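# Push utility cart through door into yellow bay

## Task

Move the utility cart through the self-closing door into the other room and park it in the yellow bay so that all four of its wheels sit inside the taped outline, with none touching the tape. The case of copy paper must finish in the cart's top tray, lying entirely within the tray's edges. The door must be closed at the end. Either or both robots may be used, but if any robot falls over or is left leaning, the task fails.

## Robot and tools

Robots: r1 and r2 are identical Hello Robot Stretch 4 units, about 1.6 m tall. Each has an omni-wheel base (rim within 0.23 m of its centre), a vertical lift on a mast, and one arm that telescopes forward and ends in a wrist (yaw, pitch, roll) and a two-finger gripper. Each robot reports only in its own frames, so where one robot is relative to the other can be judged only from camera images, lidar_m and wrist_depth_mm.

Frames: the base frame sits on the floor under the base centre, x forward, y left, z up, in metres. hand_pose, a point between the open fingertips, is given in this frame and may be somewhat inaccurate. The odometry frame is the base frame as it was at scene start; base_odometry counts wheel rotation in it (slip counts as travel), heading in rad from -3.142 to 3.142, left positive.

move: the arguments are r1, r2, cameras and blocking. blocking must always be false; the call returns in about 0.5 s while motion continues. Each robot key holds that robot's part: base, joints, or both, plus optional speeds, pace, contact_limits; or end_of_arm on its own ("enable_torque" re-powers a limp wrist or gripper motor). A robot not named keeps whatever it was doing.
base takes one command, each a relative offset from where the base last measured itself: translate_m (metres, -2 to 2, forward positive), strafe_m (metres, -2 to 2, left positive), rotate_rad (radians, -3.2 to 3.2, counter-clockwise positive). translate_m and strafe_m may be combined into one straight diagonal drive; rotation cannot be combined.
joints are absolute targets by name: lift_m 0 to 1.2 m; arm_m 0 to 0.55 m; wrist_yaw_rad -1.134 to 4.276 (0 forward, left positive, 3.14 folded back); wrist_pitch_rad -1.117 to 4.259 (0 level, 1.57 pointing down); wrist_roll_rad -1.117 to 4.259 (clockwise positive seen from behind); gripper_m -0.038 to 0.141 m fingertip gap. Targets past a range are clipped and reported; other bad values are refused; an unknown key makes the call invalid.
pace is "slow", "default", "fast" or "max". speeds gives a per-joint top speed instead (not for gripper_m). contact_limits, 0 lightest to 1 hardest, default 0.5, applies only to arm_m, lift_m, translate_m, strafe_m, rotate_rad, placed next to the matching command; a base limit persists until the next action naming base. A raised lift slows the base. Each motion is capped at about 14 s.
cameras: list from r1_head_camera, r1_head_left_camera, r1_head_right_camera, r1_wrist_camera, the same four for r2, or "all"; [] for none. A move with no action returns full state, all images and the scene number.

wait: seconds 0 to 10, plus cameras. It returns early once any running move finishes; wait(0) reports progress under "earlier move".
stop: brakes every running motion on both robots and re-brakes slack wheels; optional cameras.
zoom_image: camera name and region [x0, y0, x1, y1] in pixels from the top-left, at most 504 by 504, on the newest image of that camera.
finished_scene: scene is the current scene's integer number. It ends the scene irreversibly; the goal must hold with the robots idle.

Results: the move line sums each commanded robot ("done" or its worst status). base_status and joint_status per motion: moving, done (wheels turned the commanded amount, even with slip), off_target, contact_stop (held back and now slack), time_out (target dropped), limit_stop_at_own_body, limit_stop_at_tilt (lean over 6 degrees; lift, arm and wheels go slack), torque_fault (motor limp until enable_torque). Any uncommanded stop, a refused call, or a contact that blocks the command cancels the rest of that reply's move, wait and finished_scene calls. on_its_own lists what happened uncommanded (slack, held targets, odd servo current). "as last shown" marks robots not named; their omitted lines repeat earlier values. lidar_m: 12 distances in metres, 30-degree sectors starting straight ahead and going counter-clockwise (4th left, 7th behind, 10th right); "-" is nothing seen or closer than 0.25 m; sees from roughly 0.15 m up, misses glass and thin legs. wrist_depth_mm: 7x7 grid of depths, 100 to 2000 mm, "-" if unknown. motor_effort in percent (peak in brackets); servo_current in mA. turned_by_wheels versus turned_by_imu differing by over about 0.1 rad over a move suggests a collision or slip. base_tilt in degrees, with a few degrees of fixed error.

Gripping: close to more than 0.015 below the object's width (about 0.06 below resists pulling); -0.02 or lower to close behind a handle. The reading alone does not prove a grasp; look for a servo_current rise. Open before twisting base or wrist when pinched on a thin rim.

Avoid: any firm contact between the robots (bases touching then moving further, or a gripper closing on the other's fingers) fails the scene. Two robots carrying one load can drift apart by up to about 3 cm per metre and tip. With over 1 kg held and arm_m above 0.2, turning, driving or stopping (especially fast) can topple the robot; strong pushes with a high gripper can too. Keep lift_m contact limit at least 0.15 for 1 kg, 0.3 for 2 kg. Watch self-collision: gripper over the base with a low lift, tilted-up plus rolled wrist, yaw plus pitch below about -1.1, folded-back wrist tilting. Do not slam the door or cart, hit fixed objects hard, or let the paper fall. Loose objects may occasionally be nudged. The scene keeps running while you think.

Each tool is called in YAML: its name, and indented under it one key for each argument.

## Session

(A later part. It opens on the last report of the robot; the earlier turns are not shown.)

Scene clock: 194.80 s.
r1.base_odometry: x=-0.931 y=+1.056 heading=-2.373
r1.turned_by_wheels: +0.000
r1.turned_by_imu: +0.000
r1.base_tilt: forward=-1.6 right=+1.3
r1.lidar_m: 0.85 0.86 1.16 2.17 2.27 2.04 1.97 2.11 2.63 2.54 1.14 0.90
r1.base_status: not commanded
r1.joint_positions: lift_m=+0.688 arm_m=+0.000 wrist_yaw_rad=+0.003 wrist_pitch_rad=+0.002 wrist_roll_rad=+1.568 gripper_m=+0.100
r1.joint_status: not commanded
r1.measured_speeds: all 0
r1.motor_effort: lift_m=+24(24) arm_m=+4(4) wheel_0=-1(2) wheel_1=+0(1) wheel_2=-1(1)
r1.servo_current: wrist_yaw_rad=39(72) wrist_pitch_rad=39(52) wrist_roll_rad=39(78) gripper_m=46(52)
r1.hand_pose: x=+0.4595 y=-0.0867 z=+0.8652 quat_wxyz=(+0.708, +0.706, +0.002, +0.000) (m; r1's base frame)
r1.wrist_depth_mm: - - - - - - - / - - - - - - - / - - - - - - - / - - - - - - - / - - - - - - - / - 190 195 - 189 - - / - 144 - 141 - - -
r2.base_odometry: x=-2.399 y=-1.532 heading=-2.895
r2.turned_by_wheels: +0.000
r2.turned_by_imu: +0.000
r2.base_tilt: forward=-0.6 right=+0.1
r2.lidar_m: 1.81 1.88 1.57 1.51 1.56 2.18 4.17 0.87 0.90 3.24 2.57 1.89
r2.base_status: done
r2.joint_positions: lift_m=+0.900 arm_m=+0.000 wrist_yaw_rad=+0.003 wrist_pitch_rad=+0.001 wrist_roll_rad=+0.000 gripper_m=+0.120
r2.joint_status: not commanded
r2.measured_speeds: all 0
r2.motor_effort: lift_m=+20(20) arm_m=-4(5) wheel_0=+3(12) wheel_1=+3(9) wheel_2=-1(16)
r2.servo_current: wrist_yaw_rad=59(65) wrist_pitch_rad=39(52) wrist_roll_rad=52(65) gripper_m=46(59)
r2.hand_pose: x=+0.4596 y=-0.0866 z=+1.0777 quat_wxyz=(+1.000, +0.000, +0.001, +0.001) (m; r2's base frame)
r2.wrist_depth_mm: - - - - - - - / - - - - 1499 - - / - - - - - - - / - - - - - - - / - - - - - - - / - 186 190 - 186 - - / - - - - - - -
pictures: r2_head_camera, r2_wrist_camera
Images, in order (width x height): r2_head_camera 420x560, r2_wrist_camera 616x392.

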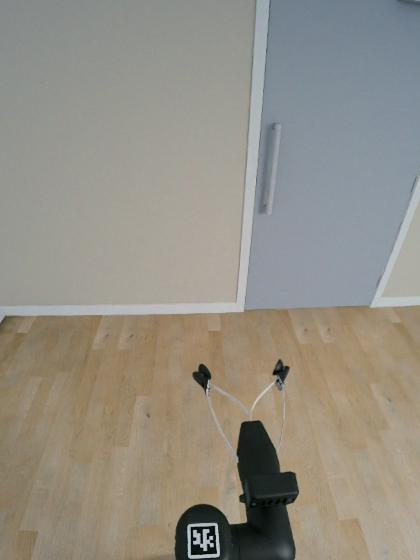

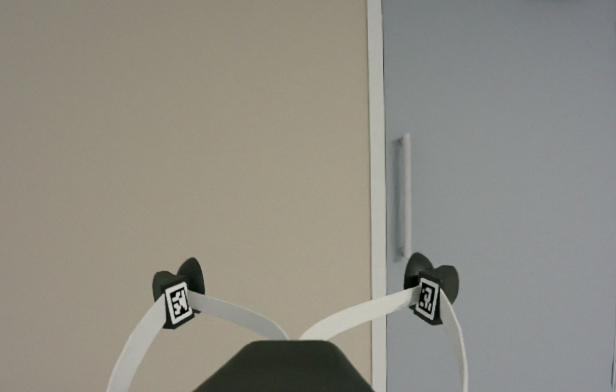

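move:
  blocking: false
  r2: {"base": {"rotate_rad": 0.035}}

wait:
  seconds: 3

move:
  blocking: false
  r2: {"base": {"translate_m": 0.65, "strafe_m": -0.25}}

wait:
  seconds: 6
  cameras: ["r2_head_camera","r2_wrist_camera"]

Scene clock: 211.40 s.
move: r2 moving
r1: as last shown
r1.base_tilt: forward=-1.6 right=+1.2
r1.lidar_m: 0.86 0.86 1.14 2.17 2.26 2.07 1.97 2.10 2.62 2.55 1.15 0.90
r1.motor_effort: lift_m=+24(24) arm_m=+4(4) wheel_0=-2(2) wheel_1=+0(1) wheel_2=-1(1)
r1.servo_current: wrist_yaw_rad=52(72) wrist_pitch_rad=46(46) wrist_roll_rad=39(65) gripper_m=46(46)
r1.wrist_depth_mm: - - - - - - - / - - - - - - - / - - - - - - - / - - - - - - - / - - - - - - - / - 190 196 - 189 - - / - 144 - 141 - - -
r2.base_odometry: x=-2.399 y=-1.532 heading=-2.861
r2.turned_by_wheels: +0.034
r2.turned_by_imu: +0.034
r2.base_tilt: forward=-0.7 right=+0.1
r2.lidar_m: 1.81 1.87 1.58 1.50 1.61 2.25 4.12 0.87 0.92 3.22 2.48 1.78
r2.base_status: rotate_rad moving
r2.joint_positions: lift_m=+0.900 arm_m=+0.000 wrist_yaw_rad=+0.003 wrist_pitch_rad=+0.001 wrist_roll_rad=+0.000 gripper_m=+0.120
r2.joint_status: not commanded
r2.measured_speeds: all 0
r2.motor_effort: lift_m=+20(20) arm_m=-4(4) wheel_0=-7(8) wheel_1=-4(6) wheel_2=-6(8)
r2.servo_current: wrist_yaw_rad=46(59) wrist_pitch_rad=46(46) wrist_roll_rad=39(52) gripper_m=52(52)
r2.hand_pose: x=+0.4595 y=-0.0867 z=+1.0777 quat_wxyz=(+1.000, +0.000, +0.001, +0.001) (m; r2's base frame)
r2.wrist_depth_mm: - - - - - - - / - - - - - - - / - - - - - - - / - - - - - - - / - - - - - - - / - 186 190 - 185 - - / - - - - - - -
pictures: none

Scene clock: 211.47 s.
earlier move: r2 done
r1.base_odometry: x=-0.931 y=+1.056 heading=-2.373
r1.turned_by_wheels: +0.000
r1.turned_by_imu: +0.000
r1.base_tilt: forward=-1.6 right=+1.3
r1.lidar_m: 0.85 0.85 1.15 2.16 2.25 2.06 1.98 2.10 2.64 2.54 1.14 0.91
r1.base_status: not commanded
r1.joint_positions: lift_m=+0.688 arm_m=+0.000 wrist_yaw_rad=+0.003 wrist_pitch_rad=+0.002 wrist_roll_rad=+1.568 gripper_m=+0.100
r1.joint_status: not commanded
r1.measured_speeds: all 0
r1.motor_effort: lift_m=+24(24) arm_m=+4(4) wheel_0=-1(2) wheel_1=+1(1) wheel_2=-1(1)
r1.servo_current: wrist_yaw_rad=46(72) wrist_pitch_rad=46(46) wrist_roll_rad=52(65) gripper_m=46(46)
r1.hand_pose: x=+0.4595 y=-0.0867 z=+0.8652 quat_wxyz=(+0.708, +0.706, +0.002, +0.000) (m; r1's base frame)
r1.wrist_depth_mm: - - - - - - - / - - - - - - - / - - - - - - - / - - - - - - - / - - - - - - - / - 190 195 - 189 - - / - 143 - 141 - - -
r2.base_odometry: x=-2.399 y=-1.532 heading=-2.861
r2.turned_by_wheels: +0.000
r2.turned_by_imu: +0.000
r2.base_tilt: forward=-0.7 right=+0.1
r2.lidar_m: 1.80 1.91 1.54 1.49 1.60 2.25 4.16 0.87 0.93 3.23 2.47 1.82
r2.base_status: done
r2.joint_positions: lift_m=+0.900 arm_m=+0.000 wrist_yaw_rad=+0.003 wrist_pitch_rad=+0.001 wrist_roll_rad=+0.000 gripper_m=+0.120
r2.joint_status: not commanded
r2.measured_speeds: all 0
r2.motor_effort: lift_m=+20(20) arm_m=-4(4) wheel_0=-4(8) wheel_1=-4(6) wheel_2=-5(8)
r2.servo_current: wrist_yaw_rad=59(59) wrist_pitch_rad=39(46) wrist_roll_rad=46(52) gripper_m=52(52)
r2.hand_pose: x=+0.4595 y=-0.0867 z=+1.0777 quat_wxyz=(+1.000, +0.000, +0.001, +0.001) (m; r2's base frame)
r2.wrist_depth_mm: - - - - - - - / - - - - - - - / - - - - - - - / - - - - - - - / - - - - - - - / - 185 189 - 185 - - / - - - - - - -
wait: 0.07 of 3 s (r2 has come to rest)
pictures: none

Scene clock: 211.97 s.
move: r2 moving
r1: as last shown
r1.lidar_m: 0.85 0.85 1.16 2.16 2.24 2.05 1.96 2.08 2.64 2.53 1.16 0.91
r1.motor_effort: lift_m=+24(24) arm_m=+4(4) wheel_0=-1(1) wheel_1=+0(1) wheel_2=-1(1)
r1.servo_current: wrist_yaw_rad=65(65) wrist_pitch_rad=46(46) wrist_roll_rad=59(65) gripper_m=46(46)
r1.wrist_depth_mm: - - - - - - - / - - - - - - - / - - - - - - - / - - - - - - - / - - - - - - - / - 190 196 - 189 - - / - 143 - 141 - - -
r2.base_odometry: x=-2.432 y=-1.529 heading=-2.861
r2.turned_by_wheels: +0.000
r2.turned_by_imu: +0.000
r2.base_tilt: forward=-0.7 right=+0.1
r2.lidar_m: 1.76 1.85 1.58 1.52 1.59 2.29 4.14 0.88 0.93 3.21 2.45 1.77
r2.base_status: translate_m moving; strafe_m moving
r2.joint_positions: lift_m=+0.900 arm_m=+0.000 wrist_yaw_rad=+0.003 wrist_pitch_rad=+0.001 wrist_roll_rad=+0.000 gripper_m=+0.120
r2.joint_status: not commanded
r2.measured_speeds: translate_m=+0.120 strafe_m=-0.047 rotate_rad=-0.001 lift_m=+0.000 arm_m=+0.000 wrist_yaw_rad=+0.000 wrist_pitch_rad=+0.000 wrist_roll_rad=+0.000
r2.motor_effort: lift_m=+20(20) arm_m=-4(4) wheel_0=+12(12) wheel_1=+3(5) wheel_2=-12(14)
r2.servo_current: wrist_yaw_rad=39(52) wrist_pitch_rad=39(46) wrist_roll_rad=39(52) gripper_m=52(52)
r2.hand_pose: x=+0.4595 y=-0.0867 z=+1.0777 quat_wxyz=(+1.000, +0.000, +0.001, +0.001) (m; r2's base frame)
r2.wrist_depth_mm: - - - - - - - / - - - - 1499 - - / - - - - - - - / - - - - - - - / - - - - - - - / - 185 189 - 185 - - / - - - - - - -
pictures: none

Scene clock: 215.20 s.
earlier move: r2 done
r1.base_odometry: x=-0.931 y=+1.056 heading=-2.373
r1.turned_by_wheels: +0.000
r1.turned_by_imu: +0.000
r1.base_tilt: forward=-1.6 right=+1.3
r1.lidar_m: 0.85 0.86 1.17 2.15 2.23 2.04 1.97 2.08 2.61 2.54 1.14 0.91
r1.base_status: not commanded
r1.joint_positions: lift_m=+0.688 arm_m=+0.000 wrist_yaw_rad=+0.003 wrist_pitch_rad=+0.002 wrist_roll_rad=+1.568 gripper_m=+0.100
r1.joint_status: not commanded
r1.measured_speeds: all 0
r1.motor_effort: lift_m=+24(24) arm_m=+4(4) wheel_0=-1(2) wheel_1=+0(1) wheel_2=-1(1)
r1.servo_current: wrist_yaw_rad=46(65) wrist_pitch_rad=46(52) wrist_roll_rad=39(65) gripper_m=39(52)
r1.hand_pose: x=+0.4595 y=-0.0867 z=+0.8652 quat_wxyz=(+0.708, +0.706, +0.002, +0.000) (m; r1's base frame)
r1.wrist_depth_mm: - - - - - - - / - - - - - - - / - - - - - - - / - - - - - - - / - - - - - - - / - 190 195 - 189 - - / - 144 - 141 - - -
r2.base_odometry: x=-3.092 y=-1.472 heading=-2.860
r2.turned_by_wheels: +0.000
r2.turned_by_imu: +0.001
r2.base_tilt: forward=-0.7 right=+0.1
r2.lidar_m: 1.10 1.22 1.69 1.73 1.85 2.57 1.36 1.32 3.11 3.00 1.60 1.18
r2.base_status: done
r2.joint_positions: lift_m=+0.900 arm_m=+0.000 wrist_yaw_rad=+0.003 wrist_pitch_rad=+0.001 wrist_roll_rad=+0.000 gripper_m=+0.120
r2.joint_status: not commanded
r2.measured_speeds: all 0
r2.motor_effort: lift_m=+20(20) arm_m=-4(5) wheel_0=+3(13) wheel_1=+4(7) wheel_2=-4(14)
r2.servo_current: wrist_yaw_rad=39(65) wrist_pitch_rad=39(52) wrist_roll_rad=52(65) gripper_m=46(59)
r2.hand_pose: x=+0.4595 y=-0.0867 z=+1.0777 quat_wxyz=(+1.000, +0.000, +0.001, +0.001) (m; r2's base frame)
r2.wrist_depth_mm: - - - - - - - / - - - - - - - / - - - - - - - / - - - - 831 - - / - - - - 842 - - / - 185 190 - 187 - - / - - - - - - -
wait: 3.23 of 6 s (r2 has come to rest)
pictures: r2_head_camera, r2_wrist_camera
Images, in order (width x height): r2_head_camera 420x560, r2_wrist_camera 616x392.

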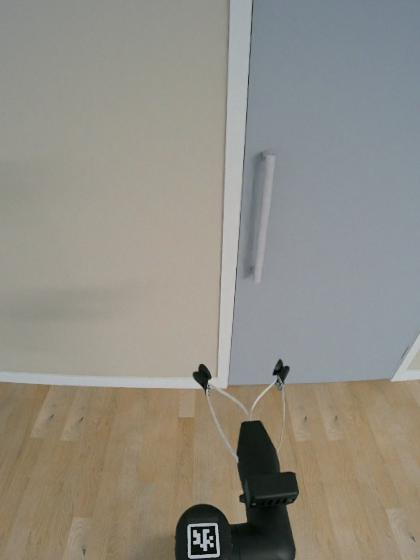

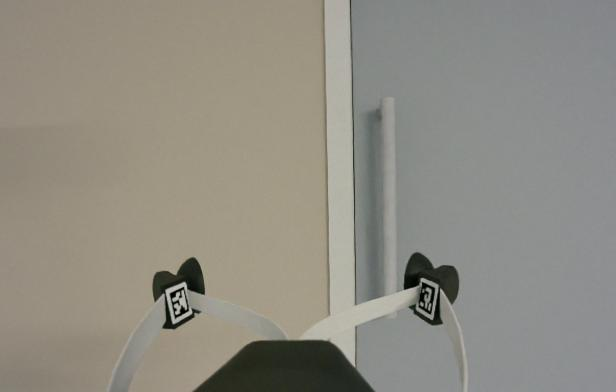

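move:
  blocking: false
  r2: {"base": {"translate_m": 0.38, "strafe_m": -0.18}, "pace": "slow"}

wait:
  seconds: 6
  cameras: ["r2_head_camera","r2_wrist_camera"]

Scene clock: 223.93 s.
move: r2 moving
r1: as last shown
r1.base_tilt: forward=-1.5 right=+1.2
r1.lidar_m: 0.86 0.87 1.18 2.17 2.25 2.07 1.98 2.07 2.64 2.53 1.14 0.89
r1.servo_current: wrist_yaw_rad=46(59) wrist_pitch_rad=46(46) wrist_roll_rad=33(72) gripper_m=46(46)
r2.base_odometry: x=-3.106 y=-1.470 heading=-2.860
r2.turned_by_wheels: +0.000
r2.turned_by_imu: +0.001
r2.base_tilt: forward=-0.7 right=+0.1
r2.lidar_m: 1.10 1.20 1.68 1.75 1.83 2.61 1.37 1.34 3.10 2.99 1.58 1.19
r2.base_status: translate_m moving; strafe_m moving
r2.joint_positions: lift_m=+0.900 arm_m=+0.000 wrist_yaw_rad=+0.003 wrist_pitch_rad=+0.001 wrist_roll_rad=+0.000 gripper_m=+0.120
r2.joint_status: not commanded
r2.measured_speeds: translate_m=+0.049 strafe_m=-0.023 rotate_rad=+0.000 lift_m=+0.000 arm_m=+0.000 wrist_yaw_rad=+0.000 wrist_pitch_rad=+0.000 wrist_roll_rad=+0.000
r2.motor_effort: lift_m=+20(20) arm_m=-4(4) wheel_0=+5(11) wheel_1=+3(5) wheel_2=-8(11)
r2.servo_current: wrist_yaw_rad=46(65) wrist_pitch_rad=39(46) wrist_roll_rad=59(59) gripper_m=46(52)
r2.hand_pose: x=+0.4595 y=-0.0867 z=+1.0777 quat_wxyz=(+1.000, +0.000, +0.001, +0.001) (m; r2's base frame)
r2.wrist_depth_mm: - - - - - - - / - - - - - - - / - - - - - - - / - - - - - - - / - - - - 809 - - / - 185 190 - 187 - - / - - - - - - -
pictures: none

Scene clock: 228.83 s.
earlier move: r2 done
r1.base_odometry: x=-0.931 y=+1.056 heading=-2.373
r1.turned_by_wheels: +0.000
r1.turned_by_imu: +0.000
r1.base_tilt: forward=-1.6 right=+1.3
r1.lidar_m: 0.87 0.85 1.16 2.16 2.26 2.04 1.97 2.10 2.64 2.54 1.16 0.93
r1.base_status: not commanded
r1.joint_positions: lift_m=+0.688 arm_m=+0.000 wrist_yaw_rad=+0.003 wrist_pitch_rad=+0.002 wrist_roll_rad=+1.568 gripper_m=+0.100
r1.joint_status: not commanded
r1.measured_speeds: all 0
r1.motor_effort: lift_m=+24(24) arm_m=+4(4) wheel_0=-1(2) wheel_1=+0(1) wheel_2=-1(1)
r1.servo_current: wrist_yaw_rad=52(78) wrist_pitch_rad=46(52) wrist_roll_rad=52(72) gripper_m=39(52)
r1.hand_pose: x=+0.4595 y=-0.0867 z=+0.8652 quat_wxyz=(+0.708, +0.706, +0.002, +0.000) (m; r1's base frame)
r1.wrist_depth_mm: - - - - - - - / - - - - - - - / - - - - - - - / - - - - - - - / - - - - - - - / - 189 196 - 189 - - / - 144 - 141 - - -
r2.base_odometry: x=-3.507 y=-1.404 heading=-2.860
r2.turned_by_wheels: +0.000
r2.turned_by_imu: +0.001
r2.base_tilt: forward=-0.7 right=+0.1
r2.lidar_m: 0.71 0.84 1.14 1.91 2.01 2.83 1.62 1.63 2.92 2.64 1.06 0.78
r2.base_status: done
r2.joint_positions: lift_m=+0.900 arm_m=+0.000 wrist_yaw_rad=+0.003 wrist_pitch_rad=+0.001 wrist_roll_rad=+0.000 gripper_m=+0.120
r2.joint_status: not commanded
r2.measured_speeds: all 0
r2.motor_effort: lift_m=+20(20) arm_m=-4(4) wheel_0=+4(11) wheel_1=+4(7) wheel_2=-6(11)
r2.servo_current: wrist_yaw_rad=52(65) wrist_pitch_rad=33(46) wrist_roll_rad=52(59) gripper_m=52(59)
r2.hand_pose: x=+0.4595 y=-0.0867 z=+1.0777 quat_wxyz=(+1.000, +0.000, +0.001, +0.001) (m; r2's base frame)
r2.wrist_depth_mm: - - 530 - - - - / - - 530 459 - - - / - - 530 462 - - - / - - 530 459 - - - / - - 535 466 - - - / - 185 197 462 186 - - / - - - - - - -
wait: 4.90 of 6 s (r2 has come to rest)
pictures: r2_head_camera, r2_wrist_camera
Images, in order (width x height): r2_head_camera 420x560, r2_wrist_camera 616x392.

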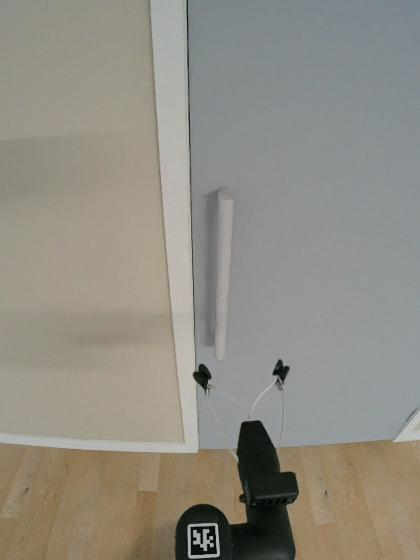

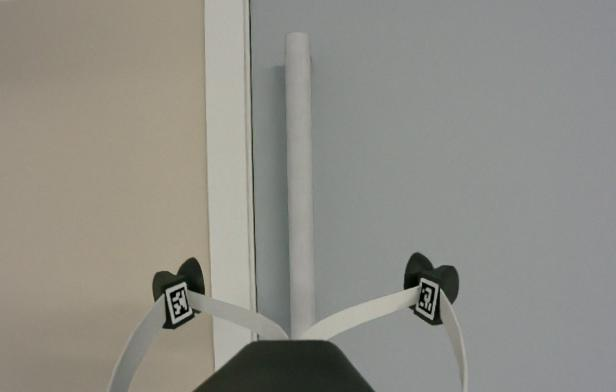

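move:
  blocking: false
  r2: {"base": {"translate_m": 0.28, "strafe_m": 0.004}, "pace": "slow", "contact_limits": {"translate_m": 0.15}}

wait:
  seconds: 5
  cameras: ["r2_head_camera","r2_wrist_camera"]

Scene clock: 237.27 s.
move: r2 moving
r1: as last shown
r1.base_tilt: forward=-1.6 right=+1.2
r1.lidar_m: 0.87 0.85 1.17 2.17 2.26 2.05 1.97 2.11 2.62 2.55 1.16 0.91
r1.motor_effort: lift_m=+24(24) arm_m=+4(4) wheel_0=-1(1) wheel_1=+0(1) wheel_2=-1(1)
r1.servo_current: wrist_yaw_rad=46(72) wrist_pitch_rad=52(52) wrist_roll_rad=59(59) gripper_m=46(46)
r1.wrist_depth_mm: - - - - - - - / - - - - - - - / - - - - - - - / - - - - - - - / - - - - - - - / - 190 196 - 189 - - / - 144 - 140 - - -
r2.base_odometry: x=-3.519 y=-1.408 heading=-2.860
r2.turned_by_wheels: +0.000
r2.turned_by_imu: +0.001
r2.base_tilt: forward=-0.7 right=+0.0
r2.lidar_m: 0.67 0.80 1.13 1.91 2.02 2.79 1.64 1.68 2.92 2.59 1.04 0.77
r2.base_status: translate_m moving; strafe_m moving
r2.joint_positions: lift_m=+0.900 arm_m=+0.000 wrist_yaw_rad=+0.003 wrist_pitch_rad=+0.001 wrist_roll_rad=+0.000 gripper_m=+0.120
r2.joint_status: not commanded
r2.measured_speeds: translate_m=+0.048 strafe_m=+0.000 rotate_rad=+0.000 lift_m=+0.000 arm_m=+0.000 wrist_yaw_rad=+0.000 wrist_pitch_rad=+0.000 wrist_roll_rad=+0.000
r2.motor_effort: lift_m=+20(20) arm_m=-4(4) wheel_0=-1(7) wheel_1=+5(6) wheel_2=-9(10)
r2.servo_current: wrist_yaw_rad=59(59) wrist_pitch_rad=39(46) wrist_roll_rad=52(52) gripper_m=52(59)
r2.contact_limits: translate_m 0.15
r2.hand_pose: x=+0.4595 y=-0.0867 z=+1.0777 quat_wxyz=(+1.000, +0.000, +0.001, +0.001) (m; r2's base frame)
r2.wrist_depth_mm: - - 512 - - - - / - - 517 445 - - - / - - 525 449 - - - / - - 525 452 - - - / - - 525 452 - - - / - 185 198 452 185 - - / - - - - - - -
pictures: none

Scene clock: 240.83 s.
earlier move: r2 done
r1.base_odometry: x=-0.931 y=+1.056 heading=-2.373
r1.turned_by_wheels: +0.000
r1.turned_by_imu: +0.000
r1.base_tilt: forward=-1.6 right=+1.2
r1.lidar_m: 0.85 0.84 1.16 2.17 2.27 2.06 1.97 2.08 2.63 2.54 1.13 0.90
r1.base_status: not commanded
r1.joint_positions: lift_m=+0.688 arm_m=+0.000 wrist_yaw_rad=+0.003 wrist_pitch_rad=+0.002 wrist_roll_rad=+1.568 gripper_m=+0.100
r1.joint_status: not commanded
r1.measured_speeds: all 0
r1.motor_effort: lift_m=+24(24) arm_m=+4(4) wheel_0=+0(2) wheel_1=+1(1) wheel_2=-1(1)
r1.servo_current: wrist_yaw_rad=46(72) wrist_pitch_rad=46(52) wrist_roll_rad=52(65) gripper_m=46(52)
r1.hand_pose: x=+0.4595 y=-0.0867 z=+0.8652 quat_wxyz=(+0.708, +0.706, +0.002, +0.000) (m; r1's base frame)
r1.wrist_depth_mm: - - - - - - - / - - - - - - - / - - - - - - - / - - - - - - - / - - - - - - - / - 190 195 - 189 - - / - 143 - 140 - - -
r2.base_odometry: x=-3.775 y=-1.486 heading=-2.860
r2.turned_by_wheels: +0.000
r2.turned_by_imu: +0.001
r2.base_tilt: forward=-0.7 right=+0.0
r2.lidar_m: 0.40 0.52 0.75 1.89 1.97 2.79 1.92 1.98 2.96 1.66 0.69 0.49
r2.base_status: done
r2.joint_positions: lift_m=+0.900 arm_m=+0.000 wrist_yaw_rad=+0.003 wrist_pitch_rad=+0.001 wrist_roll_rad=+0.000 gripper_m=+0.120
r2.joint_status: not commanded
r2.measured_speeds: all 0
r2.motor_effort: lift_m=+20(20) arm_m=-4(5) wheel_0=+3(9) wheel_1=+5(8) wheel_2=-7(10)
r2.servo_current: wrist_yaw_rad=46(65) wrist_pitch_rad=39(46) wrist_roll_rad=33(59) gripper_m=52(59)
r2.contact_limits: translate_m 0.15
r2.hand_pose: x=+0.4595 y=-0.0867 z=+1.0777 quat_wxyz=(+1.000, +0.000, +0.001, +0.001) (m; r2's base frame)
r2.wrist_depth_mm: 271 254 262 253 252 247 - / 274 255 263 255 252 248 244 / 274 257 265 185 254 250 247 / 276 257 266 258 256 251 248 / 278 258 268 262 256 253 249 / 279 260 201 186 258 253 251 / 282 263 270 - 259 256 252
wait: 3.57 of 5 s (r2 has come to rest)
pictures: r2_head_camera, r2_wrist_camera
Images, in order (width x height): r2_head_camera 420x560, r2_wrist_camera 616x392.

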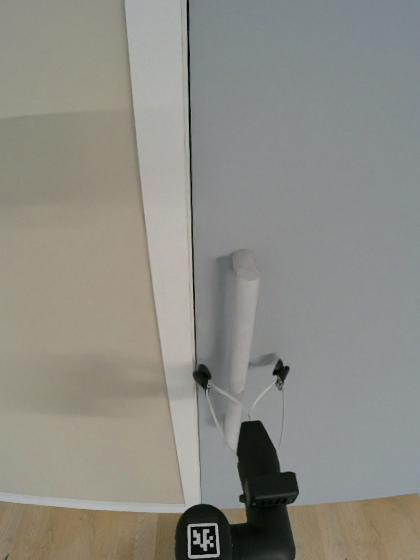

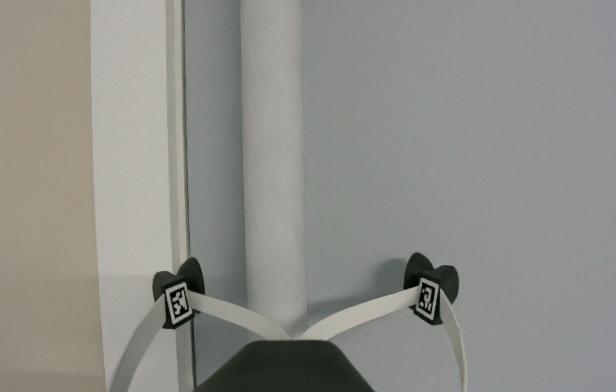

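move:
  blocking: false
  r2: {"base": {"translate_m": 0.018, "strafe_m": 0.015}, "pace": "slow", "contact_limits": {"translate_m": 0.15}}

wait:
  seconds: 2

move:
  blocking: false
  r2: {"joints": {"gripper_m": -0.03}}

wait:
  seconds: 2.5
  cameras: ["r2_head_camera","r2_wrist_camera"]

Scene clock: 247.03 s.
move: r2 moving
r1: as last shown
r1.base_tilt: forward=-1.6 right=+1.3
r1.lidar_m: 0.87 0.86 1.15 2.15 2.26 2.02 1.98 2.08 2.62 2.54 1.14 0.90
r1.motor_effort: lift_m=+24(24) arm_m=+4(4) wheel_0=-1(2) wheel_1=+0(1) wheel_2=-1(1)
r1.servo_current: wrist_yaw_rad=65(65) wrist_pitch_rad=33(46) wrist_roll_rad=59(59) gripper_m=39(46)
r1.wrist_depth_mm: - - - - - - - / - - - - - - - / - - - - - - - / - - - - - - - / - - - - - - - / - 190 195 - 189 - - / - 144 - 141 - - -
r2.base_odometry: x=-3.782 y=-1.497 heading=-2.861
r2.turned_by_wheels: +0.000
r2.turned_by_imu: +0.000
r2.base_tilt: forward=-0.7 right=+0.0
r2.lidar_m: 0.42 0.50 0.72 1.87 1.96 2.81 1.91 1.97 2.94 1.63 0.67 0.46
r2.base_status: translate_m moving; strafe_m moving
r2.joint_positions: lift_m=+0.900 arm_m=+0.000 wrist_yaw_rad=+0.003 wrist_pitch_rad=+0.001 wrist_roll_rad=+0.000 gripper_m=+0.120
r2.joint_status: not commanded
r2.measured_speeds: translate_m=+0.037 strafe_m=+0.032 rotate_rad=-0.001 lift_m=+0.000 arm_m=+0.000 wrist_yaw_rad=+0.000 wrist_pitch_rad=+0.000 wrist_roll_rad=+0.000
r2.motor_effort: lift_m=+20(20) arm_m=-4(4) wheel_0=-6(7) wheel_1=+9(9) wheel_2=-8(10)
r2.servo_current: wrist_yaw_rad=52(52) wrist_pitch_rad=39(39) wrist_roll_rad=46(59) gripper_m=52(59)
r2.contact_limits: translate_m 0.15
r2.hand_pose: x=+0.4595 y=-0.0867 z=+1.0777 quat_wxyz=(+1.000, +0.000, +0.001, +0.001) (m; r2's base frame)
r2.wrist_depth_mm: 262 243 252 173 242 237 235 / 263 244 253 246 244 239 236 / 266 245 254 174 246 240 236 / 266 247 256 174 248 242 240 / 267 250 258 175 247 243 239 / 270 250 252 175 214 244 242 / 271 253 262 - 250 247 243
pictures: none

Scene clock: 247.77 s.
earlier move: r2 done
r1.base_odometry: x=-0.931 y=+1.056 heading=-2.373
r1.turned_by_wheels: +0.000
r1.turned_by_imu: +0.000
r1.base_tilt: forward=-1.6 right=+1.3
r1.lidar_m: 0.86 0.84 1.15 2.17 2.28 2.05 1.97 2.09 2.65 2.53 1.13 0.92
r1.base_status: not commanded
r1.joint_positions: lift_m=+0.688 arm_m=+0.000 wrist_yaw_rad=+0.003 wrist_pitch_rad=+0.002 wrist_roll_rad=+1.568 gripper_m=+0.100
r1.joint_status: not commanded
r1.measured_speeds: all 0
r1.motor_effort: lift_m=+24(24) arm_m=+4(4) wheel_0=-1(2) wheel_1=+1(1) wheel_2=-1(1)
r1.servo_current: wrist_yaw_rad=52(72) wrist_pitch_rad=39(52) wrist_roll_rad=39(72) gripper_m=46(52)
r1.hand_pose: x=+0.4595 y=-0.0867 z=+0.8652 quat_wxyz=(+0.708, +0.706, +0.002, +0.000) (m; r1's base frame)
r1.wrist_depth_mm: - - - - - - - / - - - - - - - / - - - - - - - / - - - - - - - / - - - - - - - / - 190 196 - 189 - - / - 144 - 141 - - -
r2.base_odometry: x=-3.788 y=-1.505 heading=-2.861
r2.turned_by_wheels: +0.000
r2.turned_by_imu: +0.000
r2.base_tilt: forward=-0.7 right=+0.1
r2.lidar_m: 0.39 0.46 0.73 1.87 1.97 2.78 1.93 1.94 2.97 1.64 0.69 0.49
r2.base_status: done
r2.joint_positions: lift_m=+0.900 arm_m=+0.000 wrist_yaw_rad=+0.001 wrist_pitch_rad=+0.001 wrist_roll_rad=+0.000 gripper_m=+0.120
r2.joint_status: not commanded
r2.measured_speeds: all 0
r2.motor_effort: lift_m=+20(20) arm_m=-4(4) wheel_0=-3(9) wheel_1=+4(9) wheel_2=-7(10)
r2.servo_current: wrist_yaw_rad=46(59) wrist_pitch_rad=33(46) wrist_roll_rad=52(59) gripper_m=52(59)
r2.contact_limits: translate_m 0.15
r2.hand_pose: x=+0.4594 y=-0.0872 z=+1.0777 quat_wxyz=(+1.000, +0.000, +0.001, +0.000) (m; r2's base frame)
r2.wrist_depth_mm: 253 236 245 163 238 234 230 / 253 236 246 164 238 235 232 / 255 238 248 165 240 236 233 / 255 239 249 167 241 237 234 / 257 241 250 166 243 238 235 / 259 243 250 166 244 238 236 / 262 243 253 - 244 242 238
wait: 0.73 of 2 s (r2 has come to rest)
pictures: none

Scene clock: 248.27 s.
move: r2 moving
r1: as last shown
r1.lidar_m: 0.86 0.85 1.13 2.17 2.28 2.05 1.96 2.07 2.63 2.55 1.12 0.93
r1.motor_effort: lift_m=+24(24) arm_m=+4(4) wheel_0=-1(1) wheel_1=+1(1) wheel_2=-1(1)
r1.servo_current: wrist_yaw_rad=39(65) wrist_pitch_rad=52(52) wrist_roll_rad=46(59) gripper_m=46(46)
r1.wrist_depth_mm: - - - - - - - / - - - - - - - / - - - - - - - / - - - - - - - / - - - - - - - / - 190 195 - 190 - - / - 144 - 141 - - -
r2.base_odometry: x=-3.788 y=-1.505 heading=-2.861
r2.turned_by_wheels: +0.000
r2.turned_by_imu: +0.000
r2.base_tilt: forward=-0.7 right=+0.1
r2.lidar_m: 0.40 0.50 0.72 1.87 1.97 2.79 1.92 1.94 2.95 1.64 0.64 0.46
r2.base_status: not commanded
r2.joint_positions: lift_m=+0.900 arm_m=+0.000 wrist_yaw_rad=-0.001 wrist_pitch_rad=+0.001 wrist_roll_rad=+0.000 gripper_m=+0.106
r2.joint_status: gripper_m moving
r2.measured_speeds: translate_m=+0.000 strafe_m=+0.000 rotate_rad=+0.000 lift_m=+0.000 arm_m=+0.000 wrist_yaw_rad=-0.011 wrist_pitch_rad=+0.000 wrist_roll_rad=+0.000
r2.motor_effort: lift_m=+20(20) arm_m=-4(4) wheel_0=-3(4) wheel_1=+4(5) wheel_2=-7(7)
r2.servo_current: wrist_yaw_rad=46(52) wrist_pitch_rad=33(46) wrist_roll_rad=52(52) gripper_m=104(104)
r2.contact_limits: translate_m 0.15
r2.hand_pose: x=+0.4592 y=-0.0877 z=+1.0777 quat_wxyz=(+1.000, +0.000, +0.001, -0.001) (m; r2's base frame)
r2.wrist_depth_mm: 251 235 245 164 236 235 232 / 252 236 245 165 239 236 233 / 254 236 247 166 240 237 235 / 256 239 249 167 241 238 236 / 258 241 250 167 243 240 237 / 259 242 204 167 243 240 238 / 262 243 254 - 245 242 239
pictures: none

Scene clock: 250.00 s.
earlier move: r2 done
r1.base_odometry: x=-0.931 y=+1.056 heading=-2.373
r1.turned_by_wheels: +0.000
r1.turned_by_imu: +0.000
r1.base_tilt: forward=-1.6 right=+1.3
r1.lidar_m: 0.87 0.84 1.17 2.17 2.27 2.06 1.96 2.11 2.62 2.53 1.17 0.90
r1.base_status: not commanded
r1.joint_positions: lift_m=+0.688 arm_m=+0.000 wrist_yaw_rad=+0.003 wrist_pitch_rad=+0.002 wrist_roll_rad=+1.568 gripper_m=+0.100
r1.joint_status: not commanded
r1.measured_speeds: all 0
r1.motor_effort: lift_m=+24(24) arm_m=+4(4) wheel_0=-1(2) wheel_1=+0(1) wheel_2=-1(1)
r1.servo_current: wrist_yaw_rad=39(72) wrist_pitch_rad=46(52) wrist_roll_rad=46(65) gripper_m=46(52)
r1.hand_pose: x=+0.4595 y=-0.0867 z=+0.8652 quat_wxyz=(+0.708, +0.706, +0.002, +0.000) (m; r1's base frame)
r1.wrist_depth_mm: - - - - - - - / - - - - - - - / - - - - - - - / - - - - - - - / - - - - - - - / - 189 196 - 190 - - / - 144 - 141 - - -
r2.base_odometry: x=-3.788 y=-1.505 heading=-2.860
r2.turned_by_wheels: +0.000
r2.turned_by_imu: +0.000
r2.base_tilt: forward=-0.7 right=+0.1
r2.lidar_m: 0.42 0.48 0.71 1.88 1.98 2.82 1.92 1.96 2.97 1.63 0.65 0.49
r2.base_status: not commanded
r2.joint_positions: lift_m=+0.900 arm_m=+0.000 wrist_yaw_rad=-0.002 wrist_pitch_rad=+0.001 wrist_roll_rad=+0.000 gripper_m=-0.029
r2.joint_status: all done
r2.measured_speeds: all 0
r2.motor_effort: lift_m=+20(20) arm_m=-4(5) wheel_0=-3(4) wheel_1=+4(5) wheel_2=-4(7)
r2.servo_current: wrist_yaw_rad=33(65) wrist_pitch_rad=46(46) wrist_roll_rad=46(59) gripper_m=117(195)
r2.contact_limits: translate_m 0.15
r2.hand_pose: x=+0.4592 y=-0.0879 z=+1.0777 quat_wxyz=(+1.000, +0.000, +0.001, -0.001) (m; r2's base frame)
r2.wrist_depth_mm: 252 234 244 160 236 230 228 / 255 236 245 162 236 232 229 / 256 236 246 163 238 234 230 / 257 239 248 165 238 235 231 / 259 239 248 165 241 237 234 / 263 242 186 166 181 238 235 / 262 245 252 - 243 - 235
wait: 1.73 of 2.5 s (r2 has come to rest)
pictures: r2_head_camera, r2_wrist_camera
Images, in order (width x height): r2_head_camera 420x560, r2_wrist_camera 616x392.

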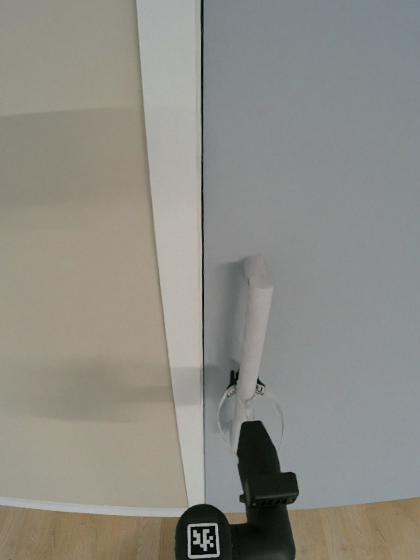

